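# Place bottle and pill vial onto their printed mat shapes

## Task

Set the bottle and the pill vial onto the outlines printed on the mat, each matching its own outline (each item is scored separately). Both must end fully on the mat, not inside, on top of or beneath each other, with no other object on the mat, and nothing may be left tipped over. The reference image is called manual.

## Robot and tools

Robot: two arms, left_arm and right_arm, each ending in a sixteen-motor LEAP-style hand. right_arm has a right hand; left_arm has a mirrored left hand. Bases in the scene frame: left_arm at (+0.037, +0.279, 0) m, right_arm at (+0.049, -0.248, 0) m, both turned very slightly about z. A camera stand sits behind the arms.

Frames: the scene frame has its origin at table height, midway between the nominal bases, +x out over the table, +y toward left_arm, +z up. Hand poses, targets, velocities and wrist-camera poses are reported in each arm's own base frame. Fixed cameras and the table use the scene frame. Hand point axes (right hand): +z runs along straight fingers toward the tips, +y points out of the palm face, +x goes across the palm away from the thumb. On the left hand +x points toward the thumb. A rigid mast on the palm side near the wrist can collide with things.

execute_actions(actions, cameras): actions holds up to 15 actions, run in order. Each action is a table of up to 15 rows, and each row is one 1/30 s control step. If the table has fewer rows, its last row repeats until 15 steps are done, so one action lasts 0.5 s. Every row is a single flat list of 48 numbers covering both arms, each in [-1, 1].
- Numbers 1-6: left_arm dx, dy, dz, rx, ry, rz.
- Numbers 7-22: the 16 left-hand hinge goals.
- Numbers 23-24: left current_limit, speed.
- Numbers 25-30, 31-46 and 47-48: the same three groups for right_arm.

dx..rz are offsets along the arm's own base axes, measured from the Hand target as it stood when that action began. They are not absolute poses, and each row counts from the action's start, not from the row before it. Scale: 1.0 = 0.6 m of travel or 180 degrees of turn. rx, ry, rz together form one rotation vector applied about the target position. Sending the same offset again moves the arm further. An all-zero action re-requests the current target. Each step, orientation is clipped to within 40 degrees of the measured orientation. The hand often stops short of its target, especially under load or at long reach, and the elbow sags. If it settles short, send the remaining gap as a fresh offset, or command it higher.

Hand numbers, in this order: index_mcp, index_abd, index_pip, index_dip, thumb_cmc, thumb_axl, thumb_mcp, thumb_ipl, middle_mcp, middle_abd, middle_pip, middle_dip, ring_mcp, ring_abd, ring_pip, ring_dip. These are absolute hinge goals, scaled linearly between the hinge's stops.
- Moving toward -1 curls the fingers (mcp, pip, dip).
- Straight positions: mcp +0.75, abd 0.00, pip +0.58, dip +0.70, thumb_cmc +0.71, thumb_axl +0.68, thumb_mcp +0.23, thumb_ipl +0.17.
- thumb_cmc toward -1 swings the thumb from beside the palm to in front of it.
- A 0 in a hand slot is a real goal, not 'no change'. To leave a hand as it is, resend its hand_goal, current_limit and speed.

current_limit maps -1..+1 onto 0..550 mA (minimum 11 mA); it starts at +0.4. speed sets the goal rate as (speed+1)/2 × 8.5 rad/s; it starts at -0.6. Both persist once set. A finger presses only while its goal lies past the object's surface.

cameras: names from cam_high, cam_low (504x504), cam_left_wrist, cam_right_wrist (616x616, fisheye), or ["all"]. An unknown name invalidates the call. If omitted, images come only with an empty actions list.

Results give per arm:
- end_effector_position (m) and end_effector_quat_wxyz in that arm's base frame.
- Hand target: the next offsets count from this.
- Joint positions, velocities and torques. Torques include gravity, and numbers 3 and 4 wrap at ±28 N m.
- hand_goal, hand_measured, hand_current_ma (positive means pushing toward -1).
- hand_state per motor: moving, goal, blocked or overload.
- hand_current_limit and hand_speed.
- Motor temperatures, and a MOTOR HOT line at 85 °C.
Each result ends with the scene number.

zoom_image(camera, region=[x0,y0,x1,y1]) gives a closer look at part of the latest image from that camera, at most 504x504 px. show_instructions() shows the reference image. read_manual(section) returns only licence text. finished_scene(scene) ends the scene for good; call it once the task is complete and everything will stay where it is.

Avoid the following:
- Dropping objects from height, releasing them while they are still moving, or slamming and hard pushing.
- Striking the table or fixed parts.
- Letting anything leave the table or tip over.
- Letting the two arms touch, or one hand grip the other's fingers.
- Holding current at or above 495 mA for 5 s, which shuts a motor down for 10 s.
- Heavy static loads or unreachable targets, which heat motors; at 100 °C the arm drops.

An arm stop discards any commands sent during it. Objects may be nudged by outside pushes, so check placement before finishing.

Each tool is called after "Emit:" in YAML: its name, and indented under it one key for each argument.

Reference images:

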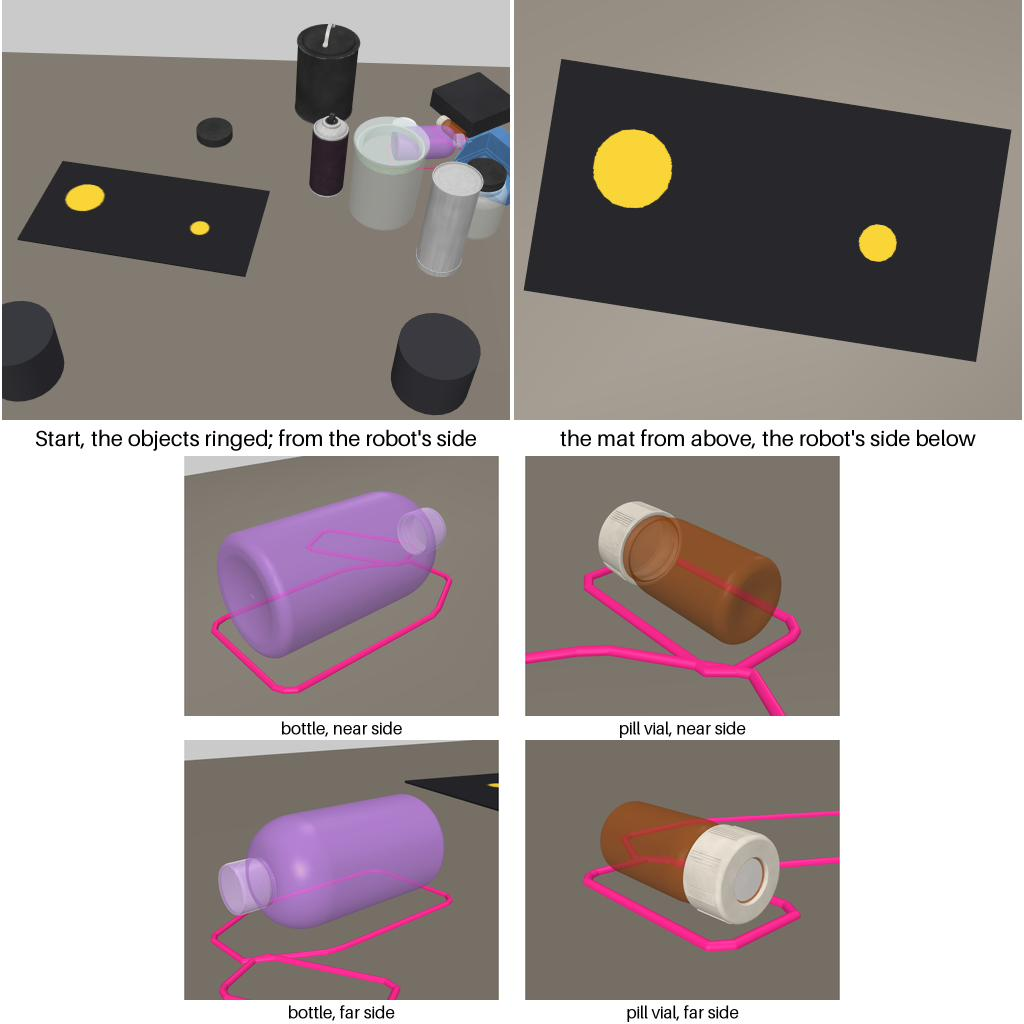

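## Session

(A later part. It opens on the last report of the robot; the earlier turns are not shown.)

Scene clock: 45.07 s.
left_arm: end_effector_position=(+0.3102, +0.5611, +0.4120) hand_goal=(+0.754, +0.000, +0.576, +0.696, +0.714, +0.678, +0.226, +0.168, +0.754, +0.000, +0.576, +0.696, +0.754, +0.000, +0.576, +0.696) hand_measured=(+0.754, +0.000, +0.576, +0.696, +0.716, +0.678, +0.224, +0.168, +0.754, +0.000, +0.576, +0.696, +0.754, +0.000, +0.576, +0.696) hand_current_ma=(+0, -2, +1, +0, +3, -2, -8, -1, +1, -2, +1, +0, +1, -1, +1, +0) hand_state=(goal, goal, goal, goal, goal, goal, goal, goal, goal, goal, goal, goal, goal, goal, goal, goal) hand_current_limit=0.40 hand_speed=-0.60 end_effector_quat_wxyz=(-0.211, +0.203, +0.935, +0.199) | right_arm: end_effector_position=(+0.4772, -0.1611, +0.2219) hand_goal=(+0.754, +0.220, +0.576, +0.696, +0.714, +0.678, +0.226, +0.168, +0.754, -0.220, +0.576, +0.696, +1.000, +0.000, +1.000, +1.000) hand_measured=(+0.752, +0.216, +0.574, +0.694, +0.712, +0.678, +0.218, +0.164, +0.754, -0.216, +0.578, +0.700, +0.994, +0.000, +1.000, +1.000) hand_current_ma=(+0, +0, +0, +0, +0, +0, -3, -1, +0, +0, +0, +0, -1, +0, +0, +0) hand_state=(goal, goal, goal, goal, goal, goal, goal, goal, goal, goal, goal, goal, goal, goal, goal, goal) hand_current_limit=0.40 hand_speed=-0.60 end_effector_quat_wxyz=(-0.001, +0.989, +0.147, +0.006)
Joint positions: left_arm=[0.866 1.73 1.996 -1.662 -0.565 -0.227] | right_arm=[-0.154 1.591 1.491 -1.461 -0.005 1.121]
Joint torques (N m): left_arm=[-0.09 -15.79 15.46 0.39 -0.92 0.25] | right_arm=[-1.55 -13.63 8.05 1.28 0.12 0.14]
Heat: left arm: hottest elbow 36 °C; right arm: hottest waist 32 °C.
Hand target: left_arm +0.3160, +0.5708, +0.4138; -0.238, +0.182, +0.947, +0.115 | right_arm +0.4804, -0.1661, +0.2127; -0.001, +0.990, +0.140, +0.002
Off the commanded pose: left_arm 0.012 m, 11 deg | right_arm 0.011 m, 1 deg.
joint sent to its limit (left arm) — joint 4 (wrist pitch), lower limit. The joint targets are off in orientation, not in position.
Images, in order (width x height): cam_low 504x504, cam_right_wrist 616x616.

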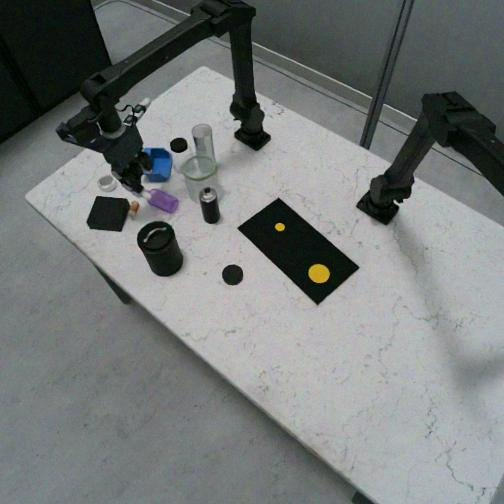

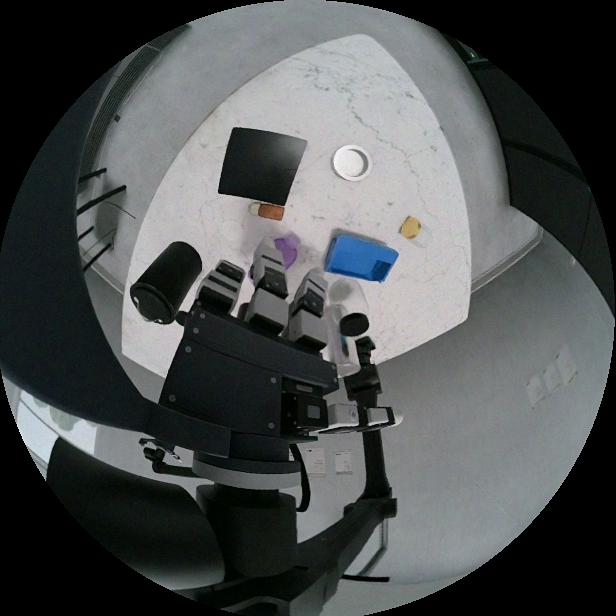

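Emit:
execute_actions:
  actions:
    - [[0,0,0,0,0,0,0.754,0,0.576,0.696,0.714,0.678,0.226,0.168,0.754,0,0.576,0.696,0.754,0,0.576,0.696,0.4,-0.6,0.002,0.003,-0.07,0,0,0,0.753,0.22,0.576,0.696,0.714,0.678,0.226,0.168,0.753,-0.22,0.576,0.696,1,0,1,1,0.4,-0.6]]
    - [[0,0,0,0,0,0,0.754,0,0.576,0.696,0.714,0.678,0.226,0.168,0.754,0,0.576,0.696,0.754,0,0.576,0.696,0.4,-0.6,0,0,-0.06,0,0,0,0.753,0.22,0.576,0.696,0.714,0.678,0.226,0.168,0.753,-0.22,0.576,0.696,1,0,1,1,0.4,-0.6]]
  cameras: ["cam_right_wrist"]

Emit:
zoom_image:
  camera: "cam_right_wrist"
  region: [200, 160, 380, 340]

Emit:
execute_actions:
  actions: []
  cameras: ["cam_low","cam_high"]

Emit:
zoom_image:
  camera: "cam_low"
  region: [90, 140, 210, 260]

Scene clock: 48.03 s.
left_arm: end_effector_position=(+0.3102, +0.5611, +0.4120) hand_goal=(+0.754, +0.000, +0.576, +0.696, +0.714, +0.678, +0.226, +0.168, +0.754, +0.000, +0.576, +0.696, +0.754, +0.000, +0.576, +0.696) hand_measured=(+0.754, +0.000, +0.576, +0.696, +0.716, +0.678, +0.224, +0.168, +0.754, +0.000, +0.576, +0.696, +0.754, +0.000, +0.576, +0.696) hand_current_ma=(+0, -2, +1, +0, +3, -2, -8, -1, +1, -2, +1, +0, +1, -1, +1, +0) hand_state=(goal, goal, goal, goal, goal, goal, goal, goal, goal, goal, goal, goal, goal, goal, goal, goal) hand_current_limit=0.40 hand_speed=-0.60 end_effector_quat_wxyz=(-0.211, +0.203, +0.935, +0.199) | right_arm: end_effector_position=(+0.4790, -0.1614, +0.1428) hand_goal=(+0.754, +0.220, +0.576, +0.696, +0.714, +0.678, +0.226, +0.168, +0.754, -0.220, +0.576, +0.696, +1.000, +0.000, +1.000, +1.000) hand_measured=(+0.752, +0.216, +0.574, +0.694, +0.712, +0.678, +0.218, +0.164, +0.754, -0.218, +0.578, +0.700, +0.994, +0.000, +1.000, +1.000) hand_current_ma=(+0, +0, +0, +0, +0, +0, -3, -1, +0, +0, +0, +0, -1, +0, +0, +0) hand_state=(goal, goal, goal, goal, goal, goal, goal, goal, goal, goal, goal, goal, goal, goal, goal, goal) hand_current_limit=0.40 hand_speed=-0.60 end_effector_quat_wxyz=(-0.001, +0.989, +0.145, +0.004)
Joint positions: left_arm=[0.866 1.73 1.996 -1.662 -0.565 -0.227] | right_arm=[-0.154 1.639 1.338 -1.263 -0.005 1.125]
Joint torques (N m): left_arm=[-0.15 -15.79 15.47 0.43 -0.92 0.26] | right_arm=[-0.67 -13.86 7.6 1.32 0.07 0.13]
Heat: left arm: hottest elbow 36 °C; right arm: hottest waist 32 °C.
Hand target: left_arm +0.3160, +0.5708, +0.4138; -0.238, +0.182, +0.947, +0.115 | right_arm +0.4817, -0.1643, +0.1348; -0.001, +0.990, +0.140, +0.002
Off the commanded pose: left_arm 0.012 m, 11 deg | right_arm 0.009 m, 1 deg.
joint sent to its limit (left arm) — joint 4 (wrist pitch), lower limit. The joint targets are off in orientation, not in position.
Images, in order (width x height): cam_right_wrist 616x616.

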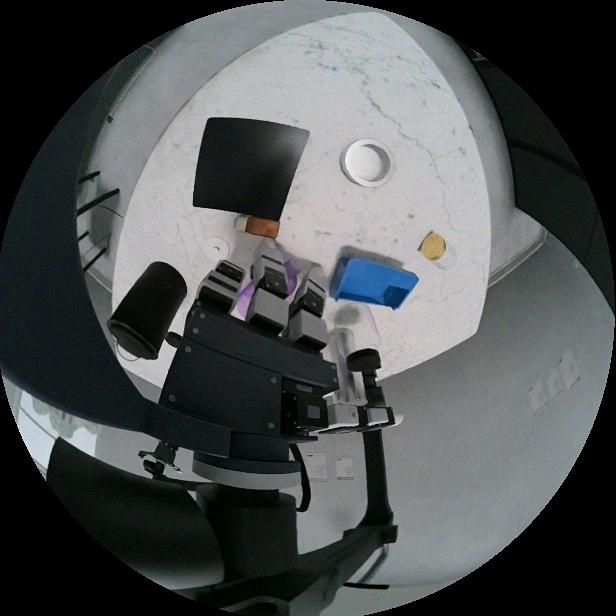

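Scaled by 2.800 from the camera's 616x616 image, which has a finer 880x880 frame.

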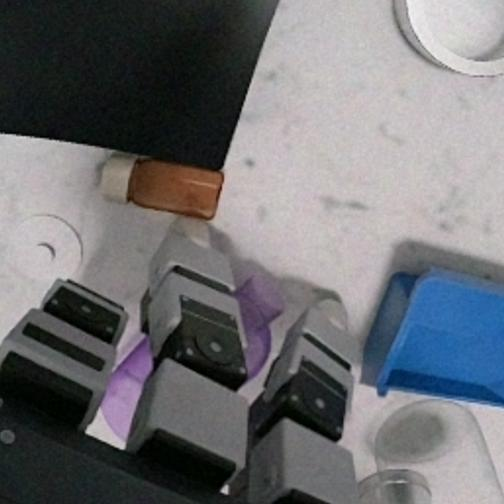

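Scene clock: 48.03 s.
left_arm: end_effector_position=(+0.3102, +0.5611, +0.4120) hand_goal=(+0.754, +0.000, +0.576, +0.696, +0.714, +0.678, +0.226, +0.168, +0.754, +0.000, +0.576, +0.696, +0.754, +0.000, +0.576, +0.696) hand_measured=(+0.754, +0.000, +0.576, +0.696, +0.716, +0.678, +0.224, +0.168, +0.754, +0.000, +0.576, +0.696, +0.754, +0.000, +0.576, +0.696) hand_current_ma=(+0, -2, +1, +0, +3, -2, -8, -1, +1, -2, +1, +0, +1, -1, +1, +0) hand_state=(goal, goal, goal, goal, goal, goal, goal, goal, goal, goal, goal, goal, goal, goal, goal, goal) hand_current_limit=0.40 hand_speed=-0.60 end_effector_quat_wxyz=(-0.211, +0.203, +0.935, +0.199) | right_arm: end_effector_position=(+0.4790, -0.1614, +0.1428) hand_goal=(+0.754, +0.220, +0.576, +0.696, +0.714, +0.678, +0.226, +0.168, +0.754, -0.220, +0.576, +0.696, +1.000, +0.000, +1.000, +1.000) hand_measured=(+0.752, +0.216, +0.574, +0.694, +0.712, +0.678, +0.218, +0.164, +0.754, -0.218, +0.578, +0.700, +0.994, +0.000, +1.000, +1.000) hand_current_ma=(+0, +0, +0, +0, +0, +0, -3, -1, +0, +0, +0, +0, -1, +0, +0, +0) hand_state=(goal, goal, goal, goal, goal, goal, goal, goal, goal, goal, goal, goal, goal, goal, goal, goal) hand_current_limit=0.40 hand_speed=-0.60 end_effector_quat_wxyz=(-0.001, +0.989, +0.145, +0.004)
Joint positions: left_arm=[0.866 1.73 1.996 -1.662 -0.565 -0.227] | right_arm=[-0.154 1.639 1.338 -1.263 -0.005 1.125]
Joint velocities: within noise
Joint torques (N m): left_arm=[-0.15 -15.79 15.47 0.43 -0.92 0.26] | right_arm=[-0.67 -13.86 7.6 1.32 0.07 0.13]
Motor temperatures (°C): left_arm=[30 27 36 26 29 27] | right_arm=[32 30 32 27 25 29]
Heat: left arm: hottest elbow 36 °C; right arm: hottest waist 32 °C.
Hand target: left_arm +0.3160, +0.5708, +0.4138; -0.238, +0.182, +0.947, +0.115 | right_arm +0.4817, -0.1643, +0.1348; -0.001, +0.990, +0.140, +0.002
Off the commanded pose: left_arm 0.012 m, 11 deg | right_arm 0.009 m, 1 deg.
Images, in order (width x height): cam_high 504x504, cam_low 504x504.

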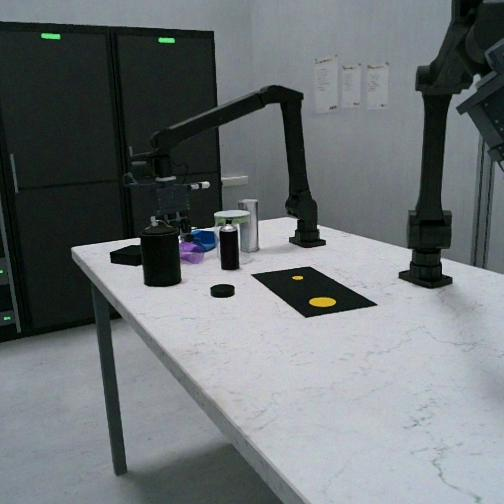

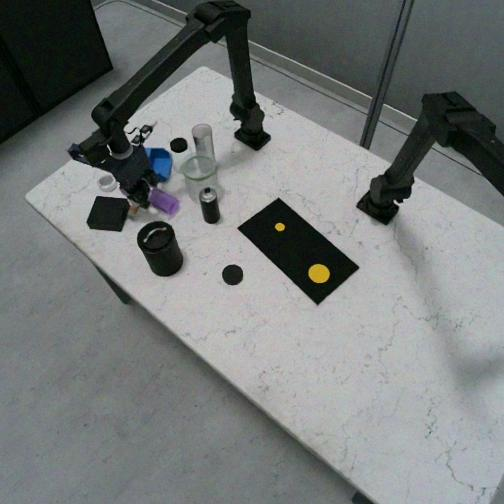

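Scaled by 4.200 from the camera's 504x504 image, which has a finer 720x720 frame.

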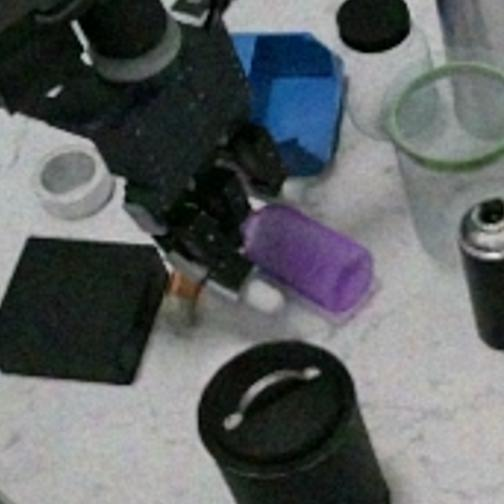

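Emit:
execute_actions:
  actions:
    - [[0,0,0,0,0,0,0.754,0,0.576,0.696,0.714,0.678,0.226,0.168,0.754,0,0.576,0.696,0.754,0,0.576,0.696,0.4,-0.6,0,0.01,-0.006,0,0,0,0.753,0.22,0.576,0.696,0.714,0.678,0.226,0.168,0.753,-0.22,0.576,0.696,1,0,1,1,0.4,-0.6]]
    - [[0,0,0,0,0,0,0.754,0,0.576,0.696,0.714,0.678,0.226,0.168,0.754,0,0.576,0.696,0.754,0,0.576,0.696,0.4,-0.6,0,0,0,0,0,0,0.753,0.0,0.576,0.696,0.714,0.678,0.226,0.168,0.753,0.0,0.576,0.696,1,0,1,1,0.4,-0.85]]
    - [[0,0,0,0,0,0,0.754,0,0.576,0.696,0.714,0.678,0.226,0.168,0.754,0,0.576,0.696,0.754,0,0.576,0.696,0.4,-0.6,0,0,0,0,0,0,0.753,-0.2,0.576,0.696,0.714,0.678,0.226,0.168,0.753,0.2,0.576,0.696,1,0,1,1,0.4,-0.85]]
    - [[0,0,0,0,0,0,0.754,0,0.576,0.696,0.714,0.678,0.226,0.168,0.754,0,0.576,0.696,0.754,0,0.576,0.696,0.4,-0.6,0,0,0,0,0,0,0.753,-0.2,0.576,0.696,0.714,0.678,0.226,0.168,0.753,0.2,0.576,0.696,1,0,1,1,0.4,-0.85]]
  cameras: ["cam_right_wrist"]

Emit:
zoom_image:
  camera: "cam_right_wrist"
  region: [200, 160, 380, 340]

Scene clock: 51.70 s.
left_arm: end_effector_position=(+0.3102, +0.5611, +0.4120) hand_goal=(+0.754, +0.000, +0.576, +0.696, +0.714, +0.678, +0.226, +0.168, +0.754, +0.000, +0.576, +0.696, +0.754, +0.000, +0.576, +0.696) hand_measured=(+0.754, +0.000, +0.576, +0.696, +0.716, +0.678, +0.224, +0.168, +0.754, +0.000, +0.576, +0.696, +0.754, +0.000, +0.576, +0.696) hand_current_ma=(+0, -2, +1, +0, +3, -2, -8, -1, +1, -2, +1, +0, +1, -1, +1, +0) hand_state=(goal, goal, goal, goal, goal, goal, goal, goal, goal, goal, goal, goal, goal, goal, goal, goal) hand_current_limit=0.40 hand_speed=-0.60 end_effector_quat_wxyz=(-0.211, +0.203, +0.935, +0.199) | right_arm: end_effector_position=(+0.4781, -0.1615, +0.1406) hand_goal=(+0.754, -0.200, +0.576, +0.696, +0.714, +0.678, +0.226, +0.168, +0.754, +0.200, +0.576, +0.696, +1.000, +0.000, +1.000, +1.000) hand_measured=(+0.752, +0.040, +0.574, +0.694, +0.712, +0.678, +0.218, +0.164, +0.754, -0.050, +0.578, +0.698, +0.994, +0.000, +1.000, +1.000) hand_current_ma=(+0, +385, +0, +0, +0, +0, -3, -1, +0, -385, +0, +0, -1, +0, +0, +0) hand_state=(goal, blocked, goal, goal, goal, goal, goal, goal, goal, blocked, goal, goal, goal, goal, goal, goal) hand_current_limit=0.40 hand_speed=-0.85 end_effector_quat_wxyz=(-0.001, +0.990, +0.139, +0.006)
Joint positions: left_arm=[0.866 1.73 1.996 -1.662 -0.565 -0.227] | right_arm=[-0.154 1.639 1.332 -1.253 -0.005 1.137]
Joint torques (N m): left_arm=[-0.15 -15.68 15.46 0.47 -0.93 0.25] | right_arm=[0.26 -14.1 7.34 1.36 0.03 0.17]
Heat: left arm: hottest elbow 37 °C; right arm: hottest waist 32 °C.
Hand target: left_arm +0.3160, +0.5708, +0.4138; -0.238, +0.182, +0.947, +0.115 | right_arm +0.4816, -0.1583, +0.1312; -0.001, +0.990, +0.140, +0.002
Off the commanded pose: left_arm 0.012 m, 11 deg | right_arm 0.011 m, 0 deg.
joint sent to its limit (left arm) — joint 4 (wrist pitch), lower limit. The joint targets are off in orientation, not in position.
Images, in order (width x height): cam_right_wrist 616x616.

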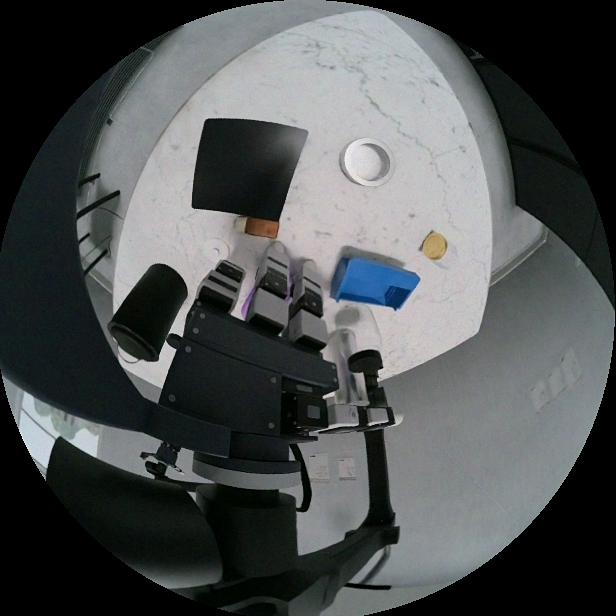

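Scaled by 2.800 from the camera's 616x616 image, which has a finer 880x880 frame.

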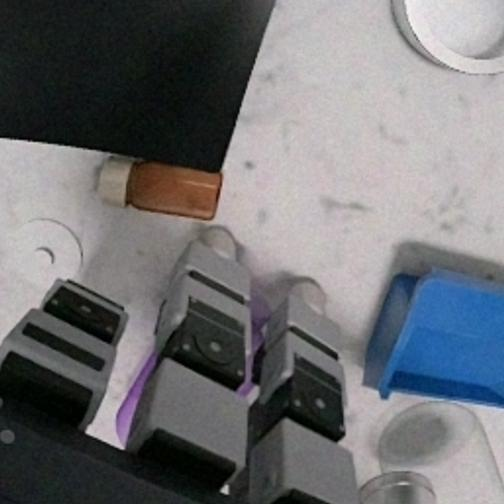

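Emit:
execute_actions:
  actions:
    - [[0,0,0,0,0,0,0.754,0,0.576,0.696,0.714,0.678,0.226,0.168,0.754,0,0.576,0.696,0.754,0,0.576,0.696,0.4,-0.6,-0.0048,0.0194,0.0433,0,0,0,0.753,-0.2,0.576,0.696,0.714,0.678,0.226,0.168,0.753,0.2,0.576,0.696,1,0,1,1,0.4,-0.85]]
    - [[0,0,0,0,0,0,0.754,0,0.576,0.696,0.714,0.678,0.226,0.168,0.754,0,0.576,0.696,0.754,0,0.576,0.696,0.4,-0.6,-0.0072,0.029,0.0367,0,0,0,0.753,-0.2,0.576,0.696,0.714,0.678,0.226,0.168,0.753,0.2,0.576,0.696,1,0,1,1,0.4,-0.85]]
    - [[0,0,0,0,0,0,0.754,0,0.576,0.696,0.714,0.678,0.226,0.168,0.754,0,0.576,0.696,0.754,0,0.576,0.696,0.4,-0.6,-0.0094,0.038,0.0283,0,0,0,0.753,-0.2,0.576,0.696,0.714,0.678,0.226,0.168,0.753,0.2,0.576,0.696,1,0,1,1,0.4,-0.85]]
  cameras: ["cam_right_wrist","cam_low"]

Emit:
zoom_image:
  camera: "cam_right_wrist"
  region: [180, 140, 400, 360]

Emit:
zoom_image:
  camera: "cam_low"
  region: [90, 140, 210, 260]

Scene clock: 55.00 s.
left_arm: end_effector_position=(+0.3102, +0.5611, +0.4120) hand_goal=(+0.754, +0.000, +0.576, +0.696, +0.714, +0.678, +0.226, +0.168, +0.754, +0.000, +0.576, +0.696, +0.754, +0.000, +0.576, +0.696) hand_measured=(+0.754, +0.000, +0.576, +0.696, +0.716, +0.678, +0.224, +0.168, +0.754, +0.000, +0.576, +0.696, +0.754, +0.000, +0.576, +0.696) hand_current_ma=(+0, -2, +1, +0, +3, -2, -8, -1, +1, -2, +1, +0, +1, -1, +1, +0) hand_state=(goal, goal, goal, goal, goal, goal, goal, goal, goal, goal, goal, goal, goal, goal, goal, goal) hand_current_limit=0.40 hand_speed=-0.60 end_effector_quat_wxyz=(-0.211, +0.203, +0.935, +0.199) | right_arm: end_effector_position=(+0.4593, -0.1083, +0.1776) hand_goal=(+0.754, -0.200, +0.576, +0.696, +0.714, +0.678, +0.226, +0.168, +0.754, +0.200, +0.576, +0.696, +1.000, +0.000, +1.000, +1.000) hand_measured=(+0.752, +0.036, +0.574, +0.694, +0.712, +0.678, +0.218, +0.164, +0.752, -0.050, +0.576, +0.698, +0.994, +0.000, +1.000, +1.000) hand_current_ma=(+0, +385, +0, +0, +0, +0, -3, -1, +0, -385, +0, +0, -1, +0, +0, +0) hand_state=(goal, blocked, goal, goal, goal, goal, goal, goal, goal, blocked, goal, goal, goal, goal, goal, goal) hand_current_limit=0.40 hand_speed=-0.85 end_effector_quat_wxyz=(-0.005, +0.990, +0.141, -0.015)
Joint positions: left_arm=[0.866 1.73 1.996 -1.662 -0.565 -0.227] | right_arm=[-0.045 1.578 1.359 -1.382 -0.004 1.242]
Joint torques (N m): left_arm=[-0.15 -15.74 15.47 0.4 -0.92 0.26] | right_arm=[0.21 -15.09 10.78 -0.03 -0.03 0.18]
Heat: left arm: hottest elbow 37 °C; right arm: hottest elbow 33 °C.
Hand target: left_arm +0.3160, +0.5708, +0.4138; -0.238, +0.182, +0.947, +0.115 | right_arm +0.4689, -0.1063, +0.1963; -0.001, +0.990, +0.140, +0.002
Off the commanded pose: left_arm 0.012 m, 11 deg | right_arm 0.021 m, 2 deg.
joint sent to its limit (left arm) — joint 4 (wrist pitch), lower limit. The joint targets are off in orientation, not in position.
Images, in order (width x height): cam_low 504x504, cam_right_wrist 616x616.

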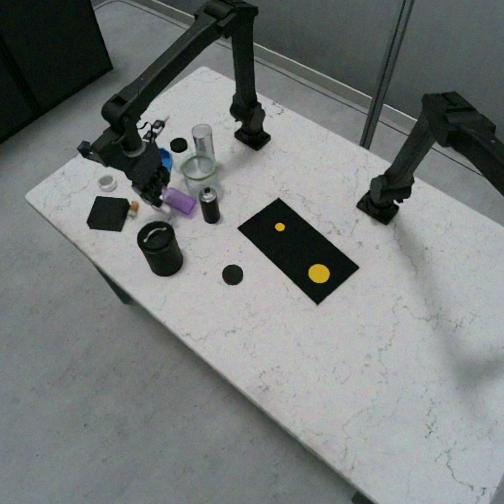

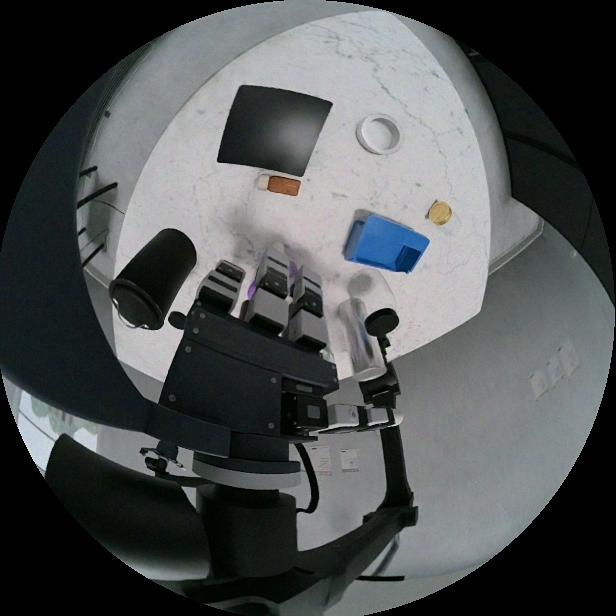

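Scaled by 2.291 from the camera's 616x616 image, which has a finer 880x880 frame.

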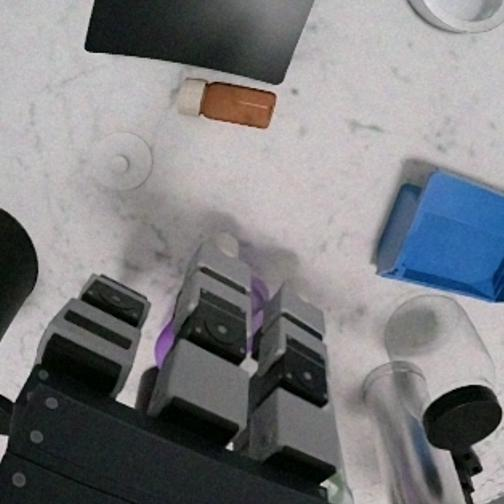

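Scaled by 4.200 from the camera's 504x504 image, which has a finer 720x720 frame.

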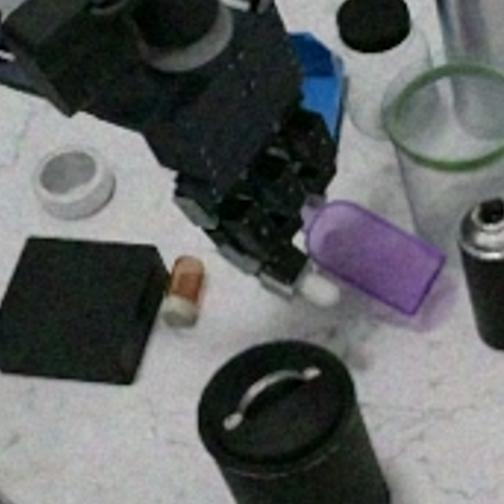

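Emit:
execute_actions:
  actions:
    - [[0,0,0,0,0,0,0.754,0,0.576,0.696,0.714,0.678,0.226,0.168,0.754,0,0.576,0.696,0.754,0,0.576,0.696,0.4,-0.6,0.0,0.01,0.04,0,0,0,0.753,-0.2,0.576,0.696,0.714,0.678,0.226,0.168,0.753,0.2,0.576,0.696,1,0,1,1,0.4,-0.85]]
    - [[0,0,0,0,0,0,0.754,0,0.576,0.696,0.714,0.678,0.226,0.168,0.754,0,0.576,0.696,0.754,0,0.576,0.696,0.4,-0.6,0,0.01,0.04,0,0,0,0.753,-0.2,0.576,0.696,0.714,0.678,0.226,0.168,0.753,0.2,0.576,0.696,1,0,1,1,0.4,-0.85]]
  cameras: ["cam_high","cam_low"]

Emit:
zoom_image:
  camera: "cam_high"
  region: [120, 170, 280, 290]

Emit:
zoom_image:
  camera: "cam_low"
  region: [90, 120, 230, 260]

Scene clock: 57.37 s.
left_arm: end_effector_position=(+0.3102, +0.5611, +0.4120) hand_goal=(+0.754, +0.000, +0.576, +0.696, +0.714, +0.678, +0.226, +0.168, +0.754, +0.000, +0.576, +0.696, +0.754, +0.000, +0.576, +0.696) hand_measured=(+0.754, +0.000, +0.576, +0.696, +0.716, +0.678, +0.224, +0.168, +0.754, +0.000, +0.576, +0.696, +0.754, +0.000, +0.576, +0.696) hand_current_ma=(+0, -2, +1, +0, +3, -2, -8, -1, +1, -2, +1, +0, +1, -1, +1, +0) hand_state=(goal, goal, goal, goal, goal, goal, goal, goal, goal, goal, goal, goal, goal, goal, goal, goal) hand_current_limit=0.40 hand_speed=-0.60 end_effector_quat_wxyz=(-0.211, +0.203, +0.935, +0.199) | right_arm: end_effector_position=(+0.4605, -0.0985, +0.2257) hand_goal=(+0.754, -0.200, +0.576, +0.696, +0.714, +0.678, +0.226, +0.168, +0.754, +0.200, +0.576, +0.696, +1.000, +0.000, +1.000, +1.000) hand_measured=(+0.744, -0.052, +0.570, +0.694, +0.712, +0.678, +0.218, +0.164, +0.762, +0.018, +0.580, +0.696, +0.994, +0.000, +1.000, +1.000) hand_current_ma=(-4, +296, -1, +0, +0, +0, -3, -1, +2, -385, +0, +0, -1, +0, +0, +0) hand_state=(goal, blocked, goal, goal, goal, goal, goal, goal, goal, blocked, goal, goal, goal, goal, goal, goal) hand_current_limit=0.40 hand_speed=-0.85 end_effector_quat_wxyz=(-0.005, +0.990, +0.139, -0.015)
Joint positions: left_arm=[0.866 1.73 1.996 -1.662 -0.565 -0.227] | right_arm=[-0.024 1.562 1.468 -1.507 -0.004 1.269]
Joint torques (N m): left_arm=[-0.03 -15.56 15.45 0.39 -0.93 0.26] | right_arm=[0.38 -15.15 11.04 -0.17 0.05 0.19]
Heat: left arm: hottest elbow 38 °C; right arm: hottest elbow 33 °C.
Hand target: left_arm +0.3160, +0.5708, +0.4138; -0.238, +0.182, +0.947, +0.115 | right_arm +0.4689, -0.0944, +0.2443; -0.001, +0.990, +0.140, +0.002
Off the commanded pose: left_arm 0.012 m, 11 deg | right_arm 0.021 m, 2 deg.
joint sent to its limit (left arm) — joint 4 (wrist pitch), lower limit. The joint targets are off in orientation, not in position.
Images, in order (width x height): cam_high 504x504, cam_low 504x504.

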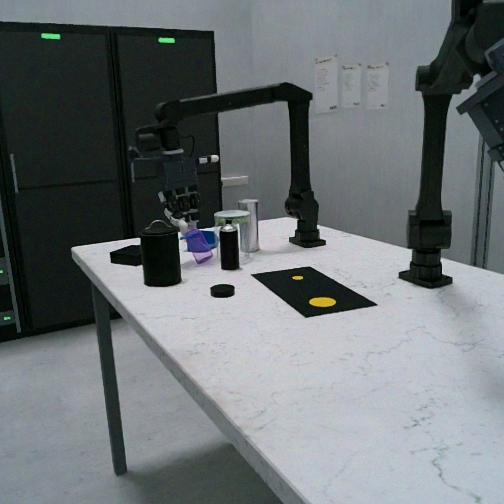

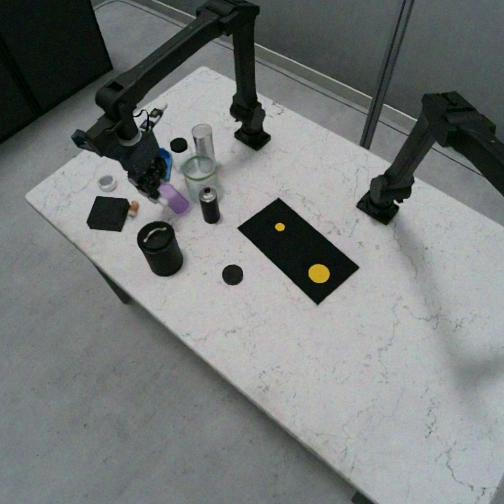

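Scaled by 3.150 from the camera's 504x504 image, which has a finer 720x720 frame.

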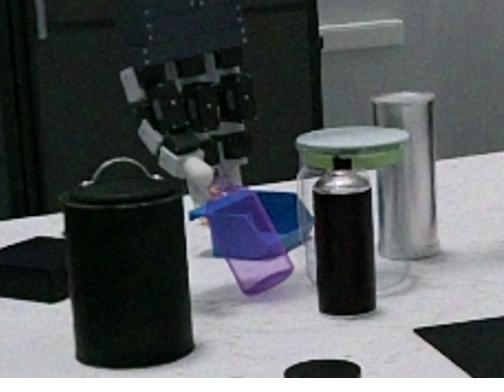

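Scaled by 3.600 from the camera's 504x504 image, which has a finer 720x720 frame.

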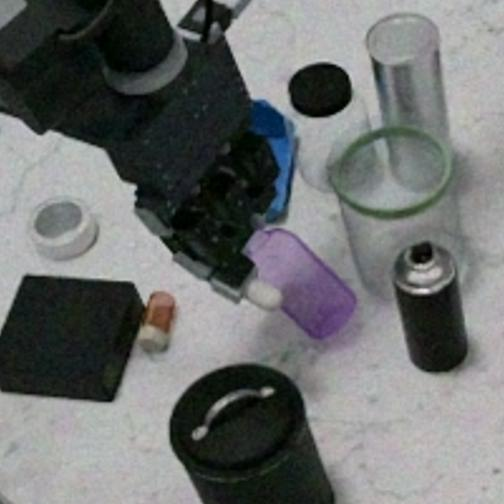

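Emit:
execute_actions:
  actions:
    - [[0,0,0,0,0,0,0.754,0,0.576,0.696,0.714,0.678,0.226,0.168,0.754,0,0.576,0.696,0.754,0,0.576,0.696,0.4,-0.6,-0.01,0.04,-0.008,0,0,0,0.753,-0.2,0.576,0.696,0.714,0.678,0.226,0.168,0.753,0.2,0.576,0.696,1,0,1,1,0.4,-0.85]]
    - [[0,0,0,0,0,0,0.754,0,0.576,0.696,0.714,0.678,0.226,0.168,0.754,0,0.576,0.696,0.754,0,0.576,0.696,0.4,-0.6,-0.01,0.04,-0.008,0,0,0,0.753,-0.2,0.576,0.696,0.714,0.678,0.226,0.168,0.753,0.2,0.576,0.696,1,0,1,1,0.4,-0.85]]
  cameras: ["cam_high","cam_low"]

Emit:
zoom_image:
  camera: "cam_high"
  region: [120, 170, 280, 290]

Emit:
zoom_image:
  camera: "cam_low"
  region: [90, 120, 230, 260]

Scene clock: 59.57 s.
left_arm: end_effector_position=(+0.3102, +0.5611, +0.4120) hand_goal=(+0.754, +0.000, +0.576, +0.696, +0.714, +0.678, +0.226, +0.168, +0.754, +0.000, +0.576, +0.696, +0.754, +0.000, +0.576, +0.696) hand_measured=(+0.754, +0.000, +0.576, +0.696, +0.716, +0.678, +0.224, +0.168, +0.754, +0.000, +0.576, +0.696, +0.754, +0.000, +0.576, +0.696) hand_current_ma=(+0, -2, +1, +0, +3, -2, -8, -1, +1, -2, +1, +0, +1, -1, +1, +0) hand_state=(goal, goal, goal, goal, goal, goal, goal, goal, goal, goal, goal, goal, goal, goal, goal, goal) hand_current_limit=0.40 hand_speed=-0.60 end_effector_quat_wxyz=(-0.211, +0.203, +0.935, +0.199) | right_arm: end_effector_position=(+0.4563, -0.0488, +0.2305) hand_goal=(+0.754, -0.200, +0.576, +0.696, +0.714, +0.678, +0.226, +0.168, +0.754, +0.200, +0.576, +0.696, +1.000, +0.000, +1.000, +1.000) hand_measured=(+0.736, -0.052, +0.566, +0.692, +0.712, +0.678, +0.218, +0.164, +0.768, +0.026, +0.582, +0.698, +0.994, +0.000, +1.000, +1.000) hand_current_ma=(-9, +295, -3, +0, +0, +0, -3, -1, +6, -385, +2, +0, -1, +0, +0, +0) hand_state=(goal, blocked, goal, goal, goal, goal, goal, goal, goal, blocked, goal, goal, goal, goal, goal, goal) hand_current_limit=0.40 hand_speed=-0.85 end_effector_quat_wxyz=(-0.002, +0.990, +0.141, -0.009)
Joint positions: left_arm=[0.866 1.73 1.996 -1.662 -0.565 -0.227] | right_arm=[0.086 1.544 1.459 -1.503 -0.003 1.373]
Joint torques (N m): left_arm=[-0.21 -15.74 15.45 0.36 -0.93 0.27] | right_arm=[-0.21 -15.62 7.87 1.03 0.01 0.15]
Heat: left arm: hottest elbow 38 °C; right arm: hottest elbow 33 °C.
Hand target: left_arm +0.3160, +0.5708, +0.4138; -0.238, +0.182, +0.947, +0.115 | right_arm +0.4569, -0.0464, +0.2347; -0.001, +0.990, +0.140, +0.002
Off the commanded pose: left_arm 0.012 m, 11 deg | right_arm 0.005 m, 1 deg.
joint sent to its limit (left arm) — joint 4 (wrist pitch), lower limit. The joint targets are off in orientation, not in position.
Images, in order (width x height): cam_high 504x504, cam_low 504x504.

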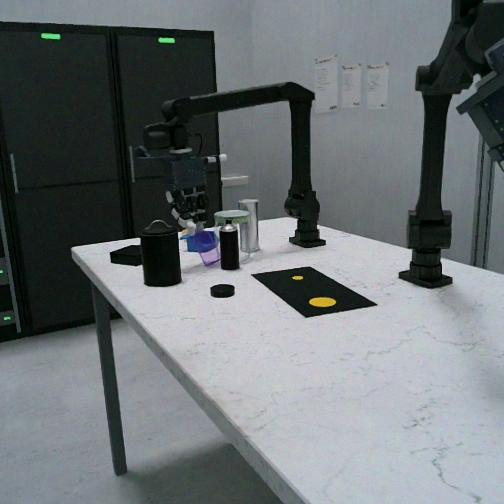

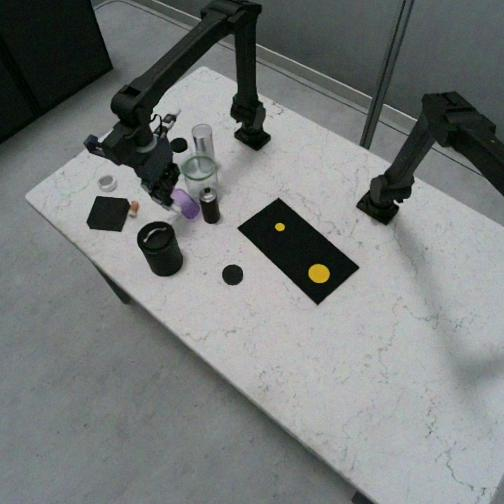

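Scaled by 3.150 from the camera's 504x504 image, which has a finer 720x720 frame.

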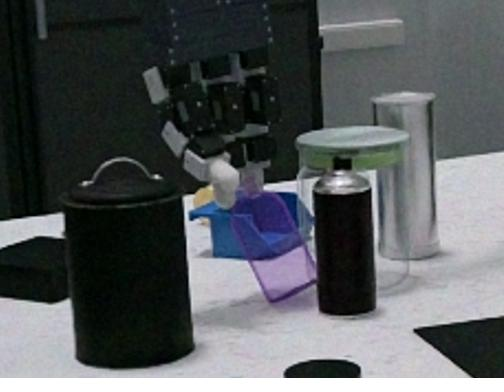

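Scaled by 3.600 from the camera's 504x504 image, which has a finer 720x720 frame.

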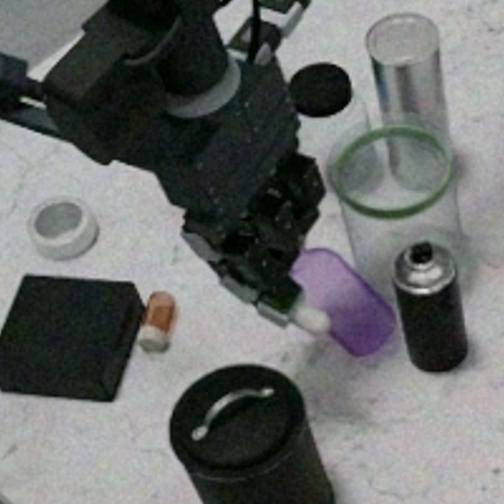

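Emit:
execute_actions:
  actions:
    - [[0,0,0,0,0,0,0.754,0,0.576,0.696,0.714,0.678,0.226,0.168,0.754,0,0.576,0.696,0.754,0,0.576,0.696,0.4,-0.6,0.01,-0.03,0.06,0,0,0,0.753,-0.2,0.576,0.696,0.714,0.678,0.226,0.168,0.753,0.2,0.576,0.696,1,0,1,1,0.4,-0.85]]
    - [[0,0,0,0,0,0,0.754,0,0.576,0.696,0.714,0.678,0.226,0.168,0.754,0,0.576,0.696,0.754,0,0.576,0.696,0.4,-0.6,-0.01,0.04,0.02,-0.0935,-0.027,0,0.753,-0.2,0.576,0.696,0.714,0.678,0.226,0.168,0.753,0.2,0.576,0.696,1,0,1,1,0.4,-0.85]]
    - [[0,0,0,0,0,0,0.754,0,0.576,0.696,0.714,0.678,0.226,0.168,0.754,0,0.576,0.696,0.754,0,0.576,0.696,0.4,-0.6,-0.015,0.055,0.02,-0.0935,-0.027,0,0.753,-0.2,0.576,0.696,0.714,0.678,0.226,0.168,0.753,0.2,0.576,0.696,1,0,1,1,0.4,-0.85]]
  cameras: ["cam_high","cam_low","cam_right_wrist"]

Emit:
zoom_image:
  camera: "cam_high"
  region: [120, 170, 280, 290]

Emit:
zoom_image:
  camera: "cam_low"
  region: [90, 120, 230, 260]

Scene clock: 64.33 s.
left_arm: end_effector_position=(+0.3102, +0.5611, +0.4120) hand_goal=(+0.754, +0.000, +0.576, +0.696, +0.714, +0.678, +0.226, +0.168, +0.754, +0.000, +0.576, +0.696, +0.754, +0.000, +0.576, +0.696) hand_measured=(+0.754, +0.000, +0.576, +0.696, +0.716, +0.678, +0.224, +0.168, +0.754, +0.000, +0.576, +0.696, +0.754, +0.000, +0.576, +0.696) hand_current_ma=(+0, -2, +1, +0, +3, -2, -8, -1, +1, -2, +1, +0, +1, -1, +1, +0) hand_state=(goal, goal, goal, goal, goal, goal, goal, goal, goal, goal, goal, goal, goal, goal, goal, goal) hand_current_limit=0.40 hand_speed=-0.60 end_effector_quat_wxyz=(-0.211, +0.203, +0.935, +0.199) | right_arm: end_effector_position=(+0.4438, -0.0060, +0.3016) hand_goal=(+0.754, -0.200, +0.576, +0.696, +0.714, +0.678, +0.226, +0.168, +0.754, +0.200, +0.576, +0.696, +1.000, +0.000, +1.000, +1.000) hand_measured=(+0.742, -0.108, +0.568, +0.692, +0.718, +0.678, +0.218, +0.164, +0.770, +0.096, +0.582, +0.698, +0.998, +0.000, +1.000, +1.000) hand_current_ma=(-4, +128, -3, +0, +1, +0, -3, -1, +8, -157, +2, +0, +0, +0, +0, +0) hand_state=(goal, blocked, goal, goal, goal, goal, goal, goal, goal, blocked, goal, goal, goal, goal, goal, goal) hand_current_limit=0.40 hand_speed=-0.85 end_effector_quat_wxyz=(+0.294, +0.944, +0.138, +0.052)
Joint positions: left_arm=[0.866 1.73 1.996 -1.662 -0.565 -0.227] | right_arm=[0.372 1.514 1.403 -1.495 0.605 1.663]
Joint torques (N m): left_arm=[-0.26 -15.85 15.46 0.36 -0.93 0.26] | right_arm=[-1.2 -10.93 8.35 0.5 0.77 0.13]
Heat: left arm: hottest elbow 39 °C; right arm: hottest elbow 33 °C.
Hand target: left_arm +0.3160, +0.5708, +0.4138; -0.238, +0.182, +0.947, +0.115 | right_arm +0.4478, -0.0075, +0.2945; +0.297, +0.944, +0.134, +0.044
Off the commanded pose: left_arm 0.012 m, 11 deg | right_arm 0.008 m, 1 deg.
joint sent to its limit (left arm) — joint 4 (wrist pitch), lower limit. The joint targets are off in orientation, not in position.
Images, in order (width x height): cam_high 504x504, cam_low 504x504, cam_right_wrist 616x616.

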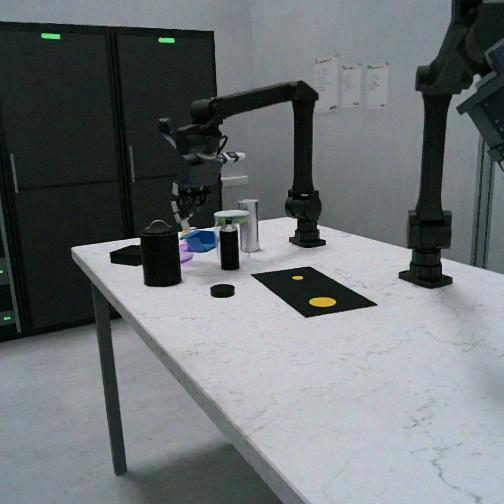

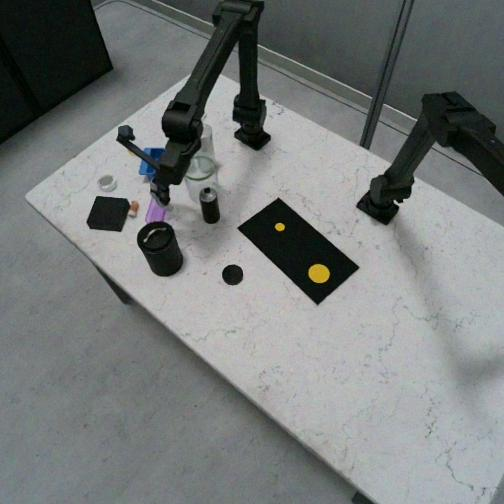

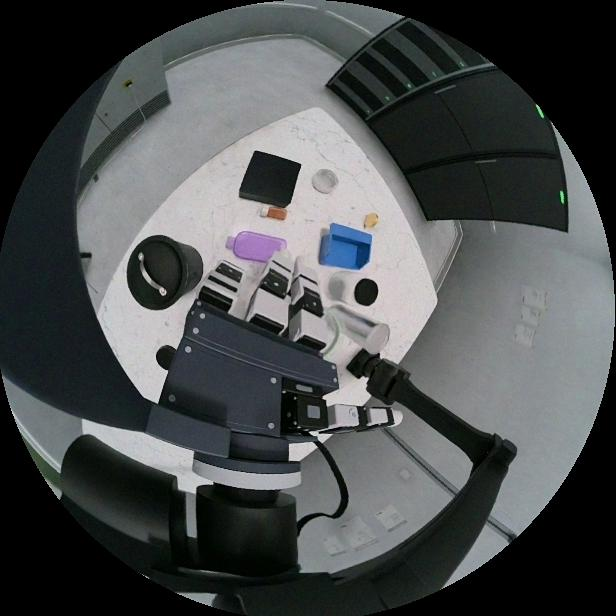

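Scaled by 3.150 from the camera's 504x504 image, which has a finer 720x720 frame.

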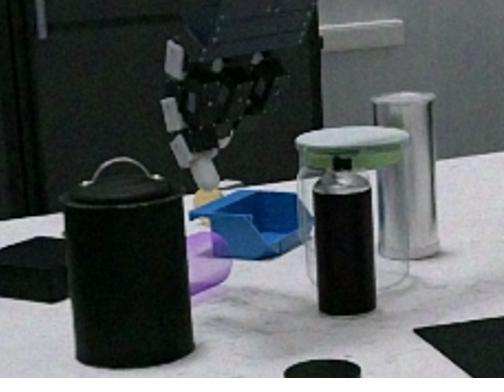

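Scaled by 3.600 from the camera's 504x504 image, which has a finer 720x720 frame.

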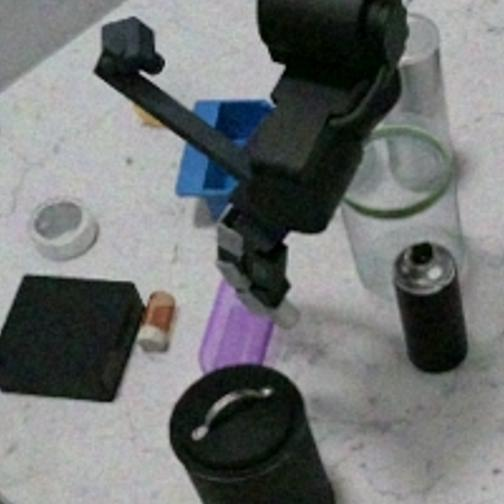

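Emit:
execute_actions:
  actions:
    - [[0,0,0,0,0,0,0.754,0,0.576,0.696,0.714,0.678,0.226,0.168,0.754,0,0.576,0.696,0.754,0,0.576,0.696,0.4,-0.6,0.01,0.005,0.05,0.14,0.0735,0.034,0.753,0,0.2,0.696,0,0.678,0.112,0.006,0.753,0,0.2,0.696,1,0,1,1,0.4,-0.6]]
    - [[0,0,0,0,0,0,0.754,0,0.576,0.696,0.714,0.678,0.226,0.168,0.754,0,0.576,0.696,0.754,0,0.576,0.696,0.4,-0.6,0.02,0.01,0,0.14,0.0735,0.034,0.753,0,-0.299,0.696,-0.75,0.678,0.112,0.006,0.753,0,-0.299,0.696,1,0,1,1,0.4,-0.6]]
    - [[0,0,0,0,0,0,0.754,0,0.576,0.696,0.714,0.678,0.226,0.168,0.754,0,0.576,0.696,0.754,0,0.576,0.696,0.4,-0.6,0.035,0.01,-0.08,0.14,0.0735,0.034,0.753,0,-0.299,0.696,-0.75,0.678,0.112,0.006,0.753,0,-0.299,0.696,1,0,1,1,0.4,-0.6]]
    - [[0,0,0,0,0,0,0.754,0,0.576,0.696,0.714,0.678,0.226,0.168,0.754,0,0.576,0.696,0.754,0,0.576,0.696,0.4,-0.6,0,0,-0.1,0,0,0,0.753,0,-0.299,0.696,-0.75,0.678,0.112,0.006,0.753,0,-0.299,0.696,1,0,1,1,0.4,-0.6]]
  cameras: ["cam_high","cam_low","cam_right_wrist"]

Emit:
zoom_image:
  camera: "cam_low"
  region: [90, 120, 230, 260]

Emit:
zoom_image:
  camera: "cam_high"
  region: [120, 170, 280, 290]

Scene clock: 72.87 s.
left_arm: end_effector_position=(+0.3102, +0.5611, +0.4120) hand_goal=(+0.754, +0.000, +0.576, +0.696, +0.714, +0.678, +0.226, +0.168, +0.754, +0.000, +0.576, +0.696, +0.754, +0.000, +0.576, +0.696) hand_measured=(+0.754, +0.000, +0.576, +0.696, +0.716, +0.678, +0.224, +0.168, +0.754, +0.000, +0.576, +0.696, +0.754, +0.000, +0.576, +0.696) hand_current_ma=(+0, -2, +1, +0, +3, -2, -8, -1, +1, -2, +1, +0, +1, -1, +1, +0) hand_state=(goal, goal, goal, goal, goal, goal, goal, goal, goal, goal, goal, goal, goal, goal, goal, goal) hand_current_limit=0.40 hand_speed=-0.60 end_effector_quat_wxyz=(-0.211, +0.203, +0.935, +0.199) | right_arm: end_effector_position=(+0.4864, +0.0042, +0.2158) hand_goal=(+0.754, +0.000, -0.298, +0.696, -0.750, +0.678, +0.112, +0.006, +0.754, +0.000, -0.298, +0.696, +1.000, +0.000, +1.000, +1.000) hand_measured=(+0.752, -0.002, -0.294, +0.694, -0.746, +0.678, +0.108, +0.008, +0.750, +0.002, -0.294, +0.698, +0.992, +0.000, +0.998, +1.000) hand_current_ma=(+0, +0, +1, +0, +1, +0, -1, +0, +0, +0, +1, +0, -3, +0, +0, +0) hand_state=(goal, goal, goal, goal, goal, goal, goal, goal, goal, goal, goal, goal, goal, goal, goal, goal) hand_current_limit=0.40 hand_speed=-0.60 end_effector_quat_wxyz=(-0.312, +0.915, +0.253, +0.032)
Joint positions: left_arm=[0.866 1.73 1.996 -1.662 -0.565 -0.227] | right_arm=[-0.061 1.636 1.574 -1.676 -0.618 0.917]
Joint torques (N m): left_arm=[-0.26 -15.62 15.45 0.42 -0.93 0.26] | right_arm=[0.32 -15.15 8.46 -0.14 -0.53 0]
Heat: left arm: hottest elbow 40 °C; right arm: hottest elbow 33 °C.
Hand target: left_arm +0.3160, +0.5708, +0.4138; -0.238, +0.182, +0.947, +0.115 | right_arm +0.4869, +0.0076, +0.2167; -0.398, +0.855, +0.301, -0.141
Off the commanded pose: left_arm 0.012 m, 11 deg | right_arm 0.004 m, 24 deg.
joint sent to its limit (left arm) — joint 4 (wrist pitch), lower limit. The joint targets are off in orientation, not in position.
joint sent to its limit (right arm) — joint 4 (wrist pitch), lower limit. The joint targets are off in orientation, not in position.
Images, in order (width x height): cam_high 504x504, cam_low 504x504, cam_right_wrist 616x616.

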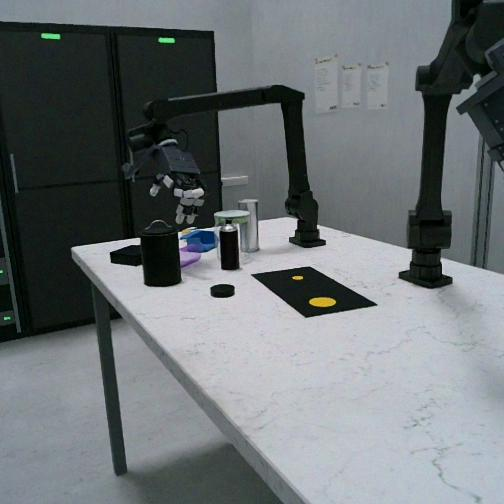

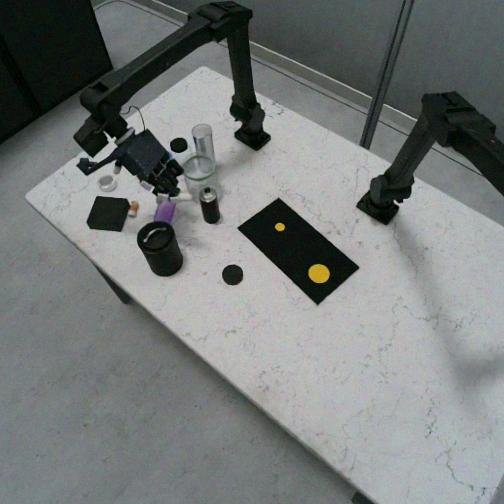

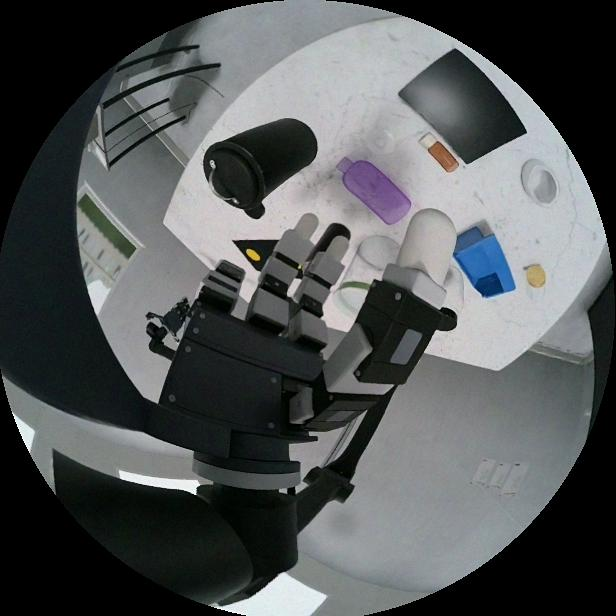

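Scaled by 3.600 from the camera's 504x504 image, which has a finer 720x720 frame.

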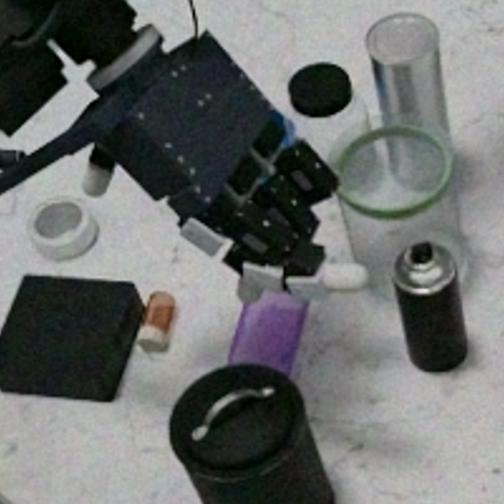

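Scaled by 3.150 from the camera's 504x504 image, which has a finer 720x720 frame.

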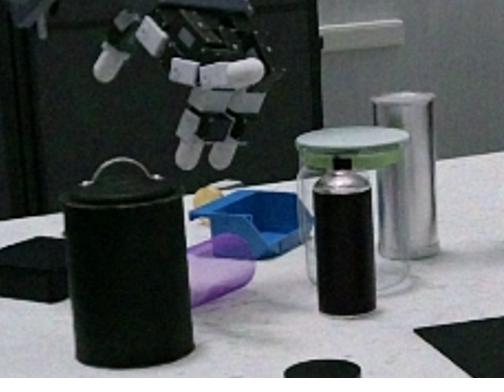

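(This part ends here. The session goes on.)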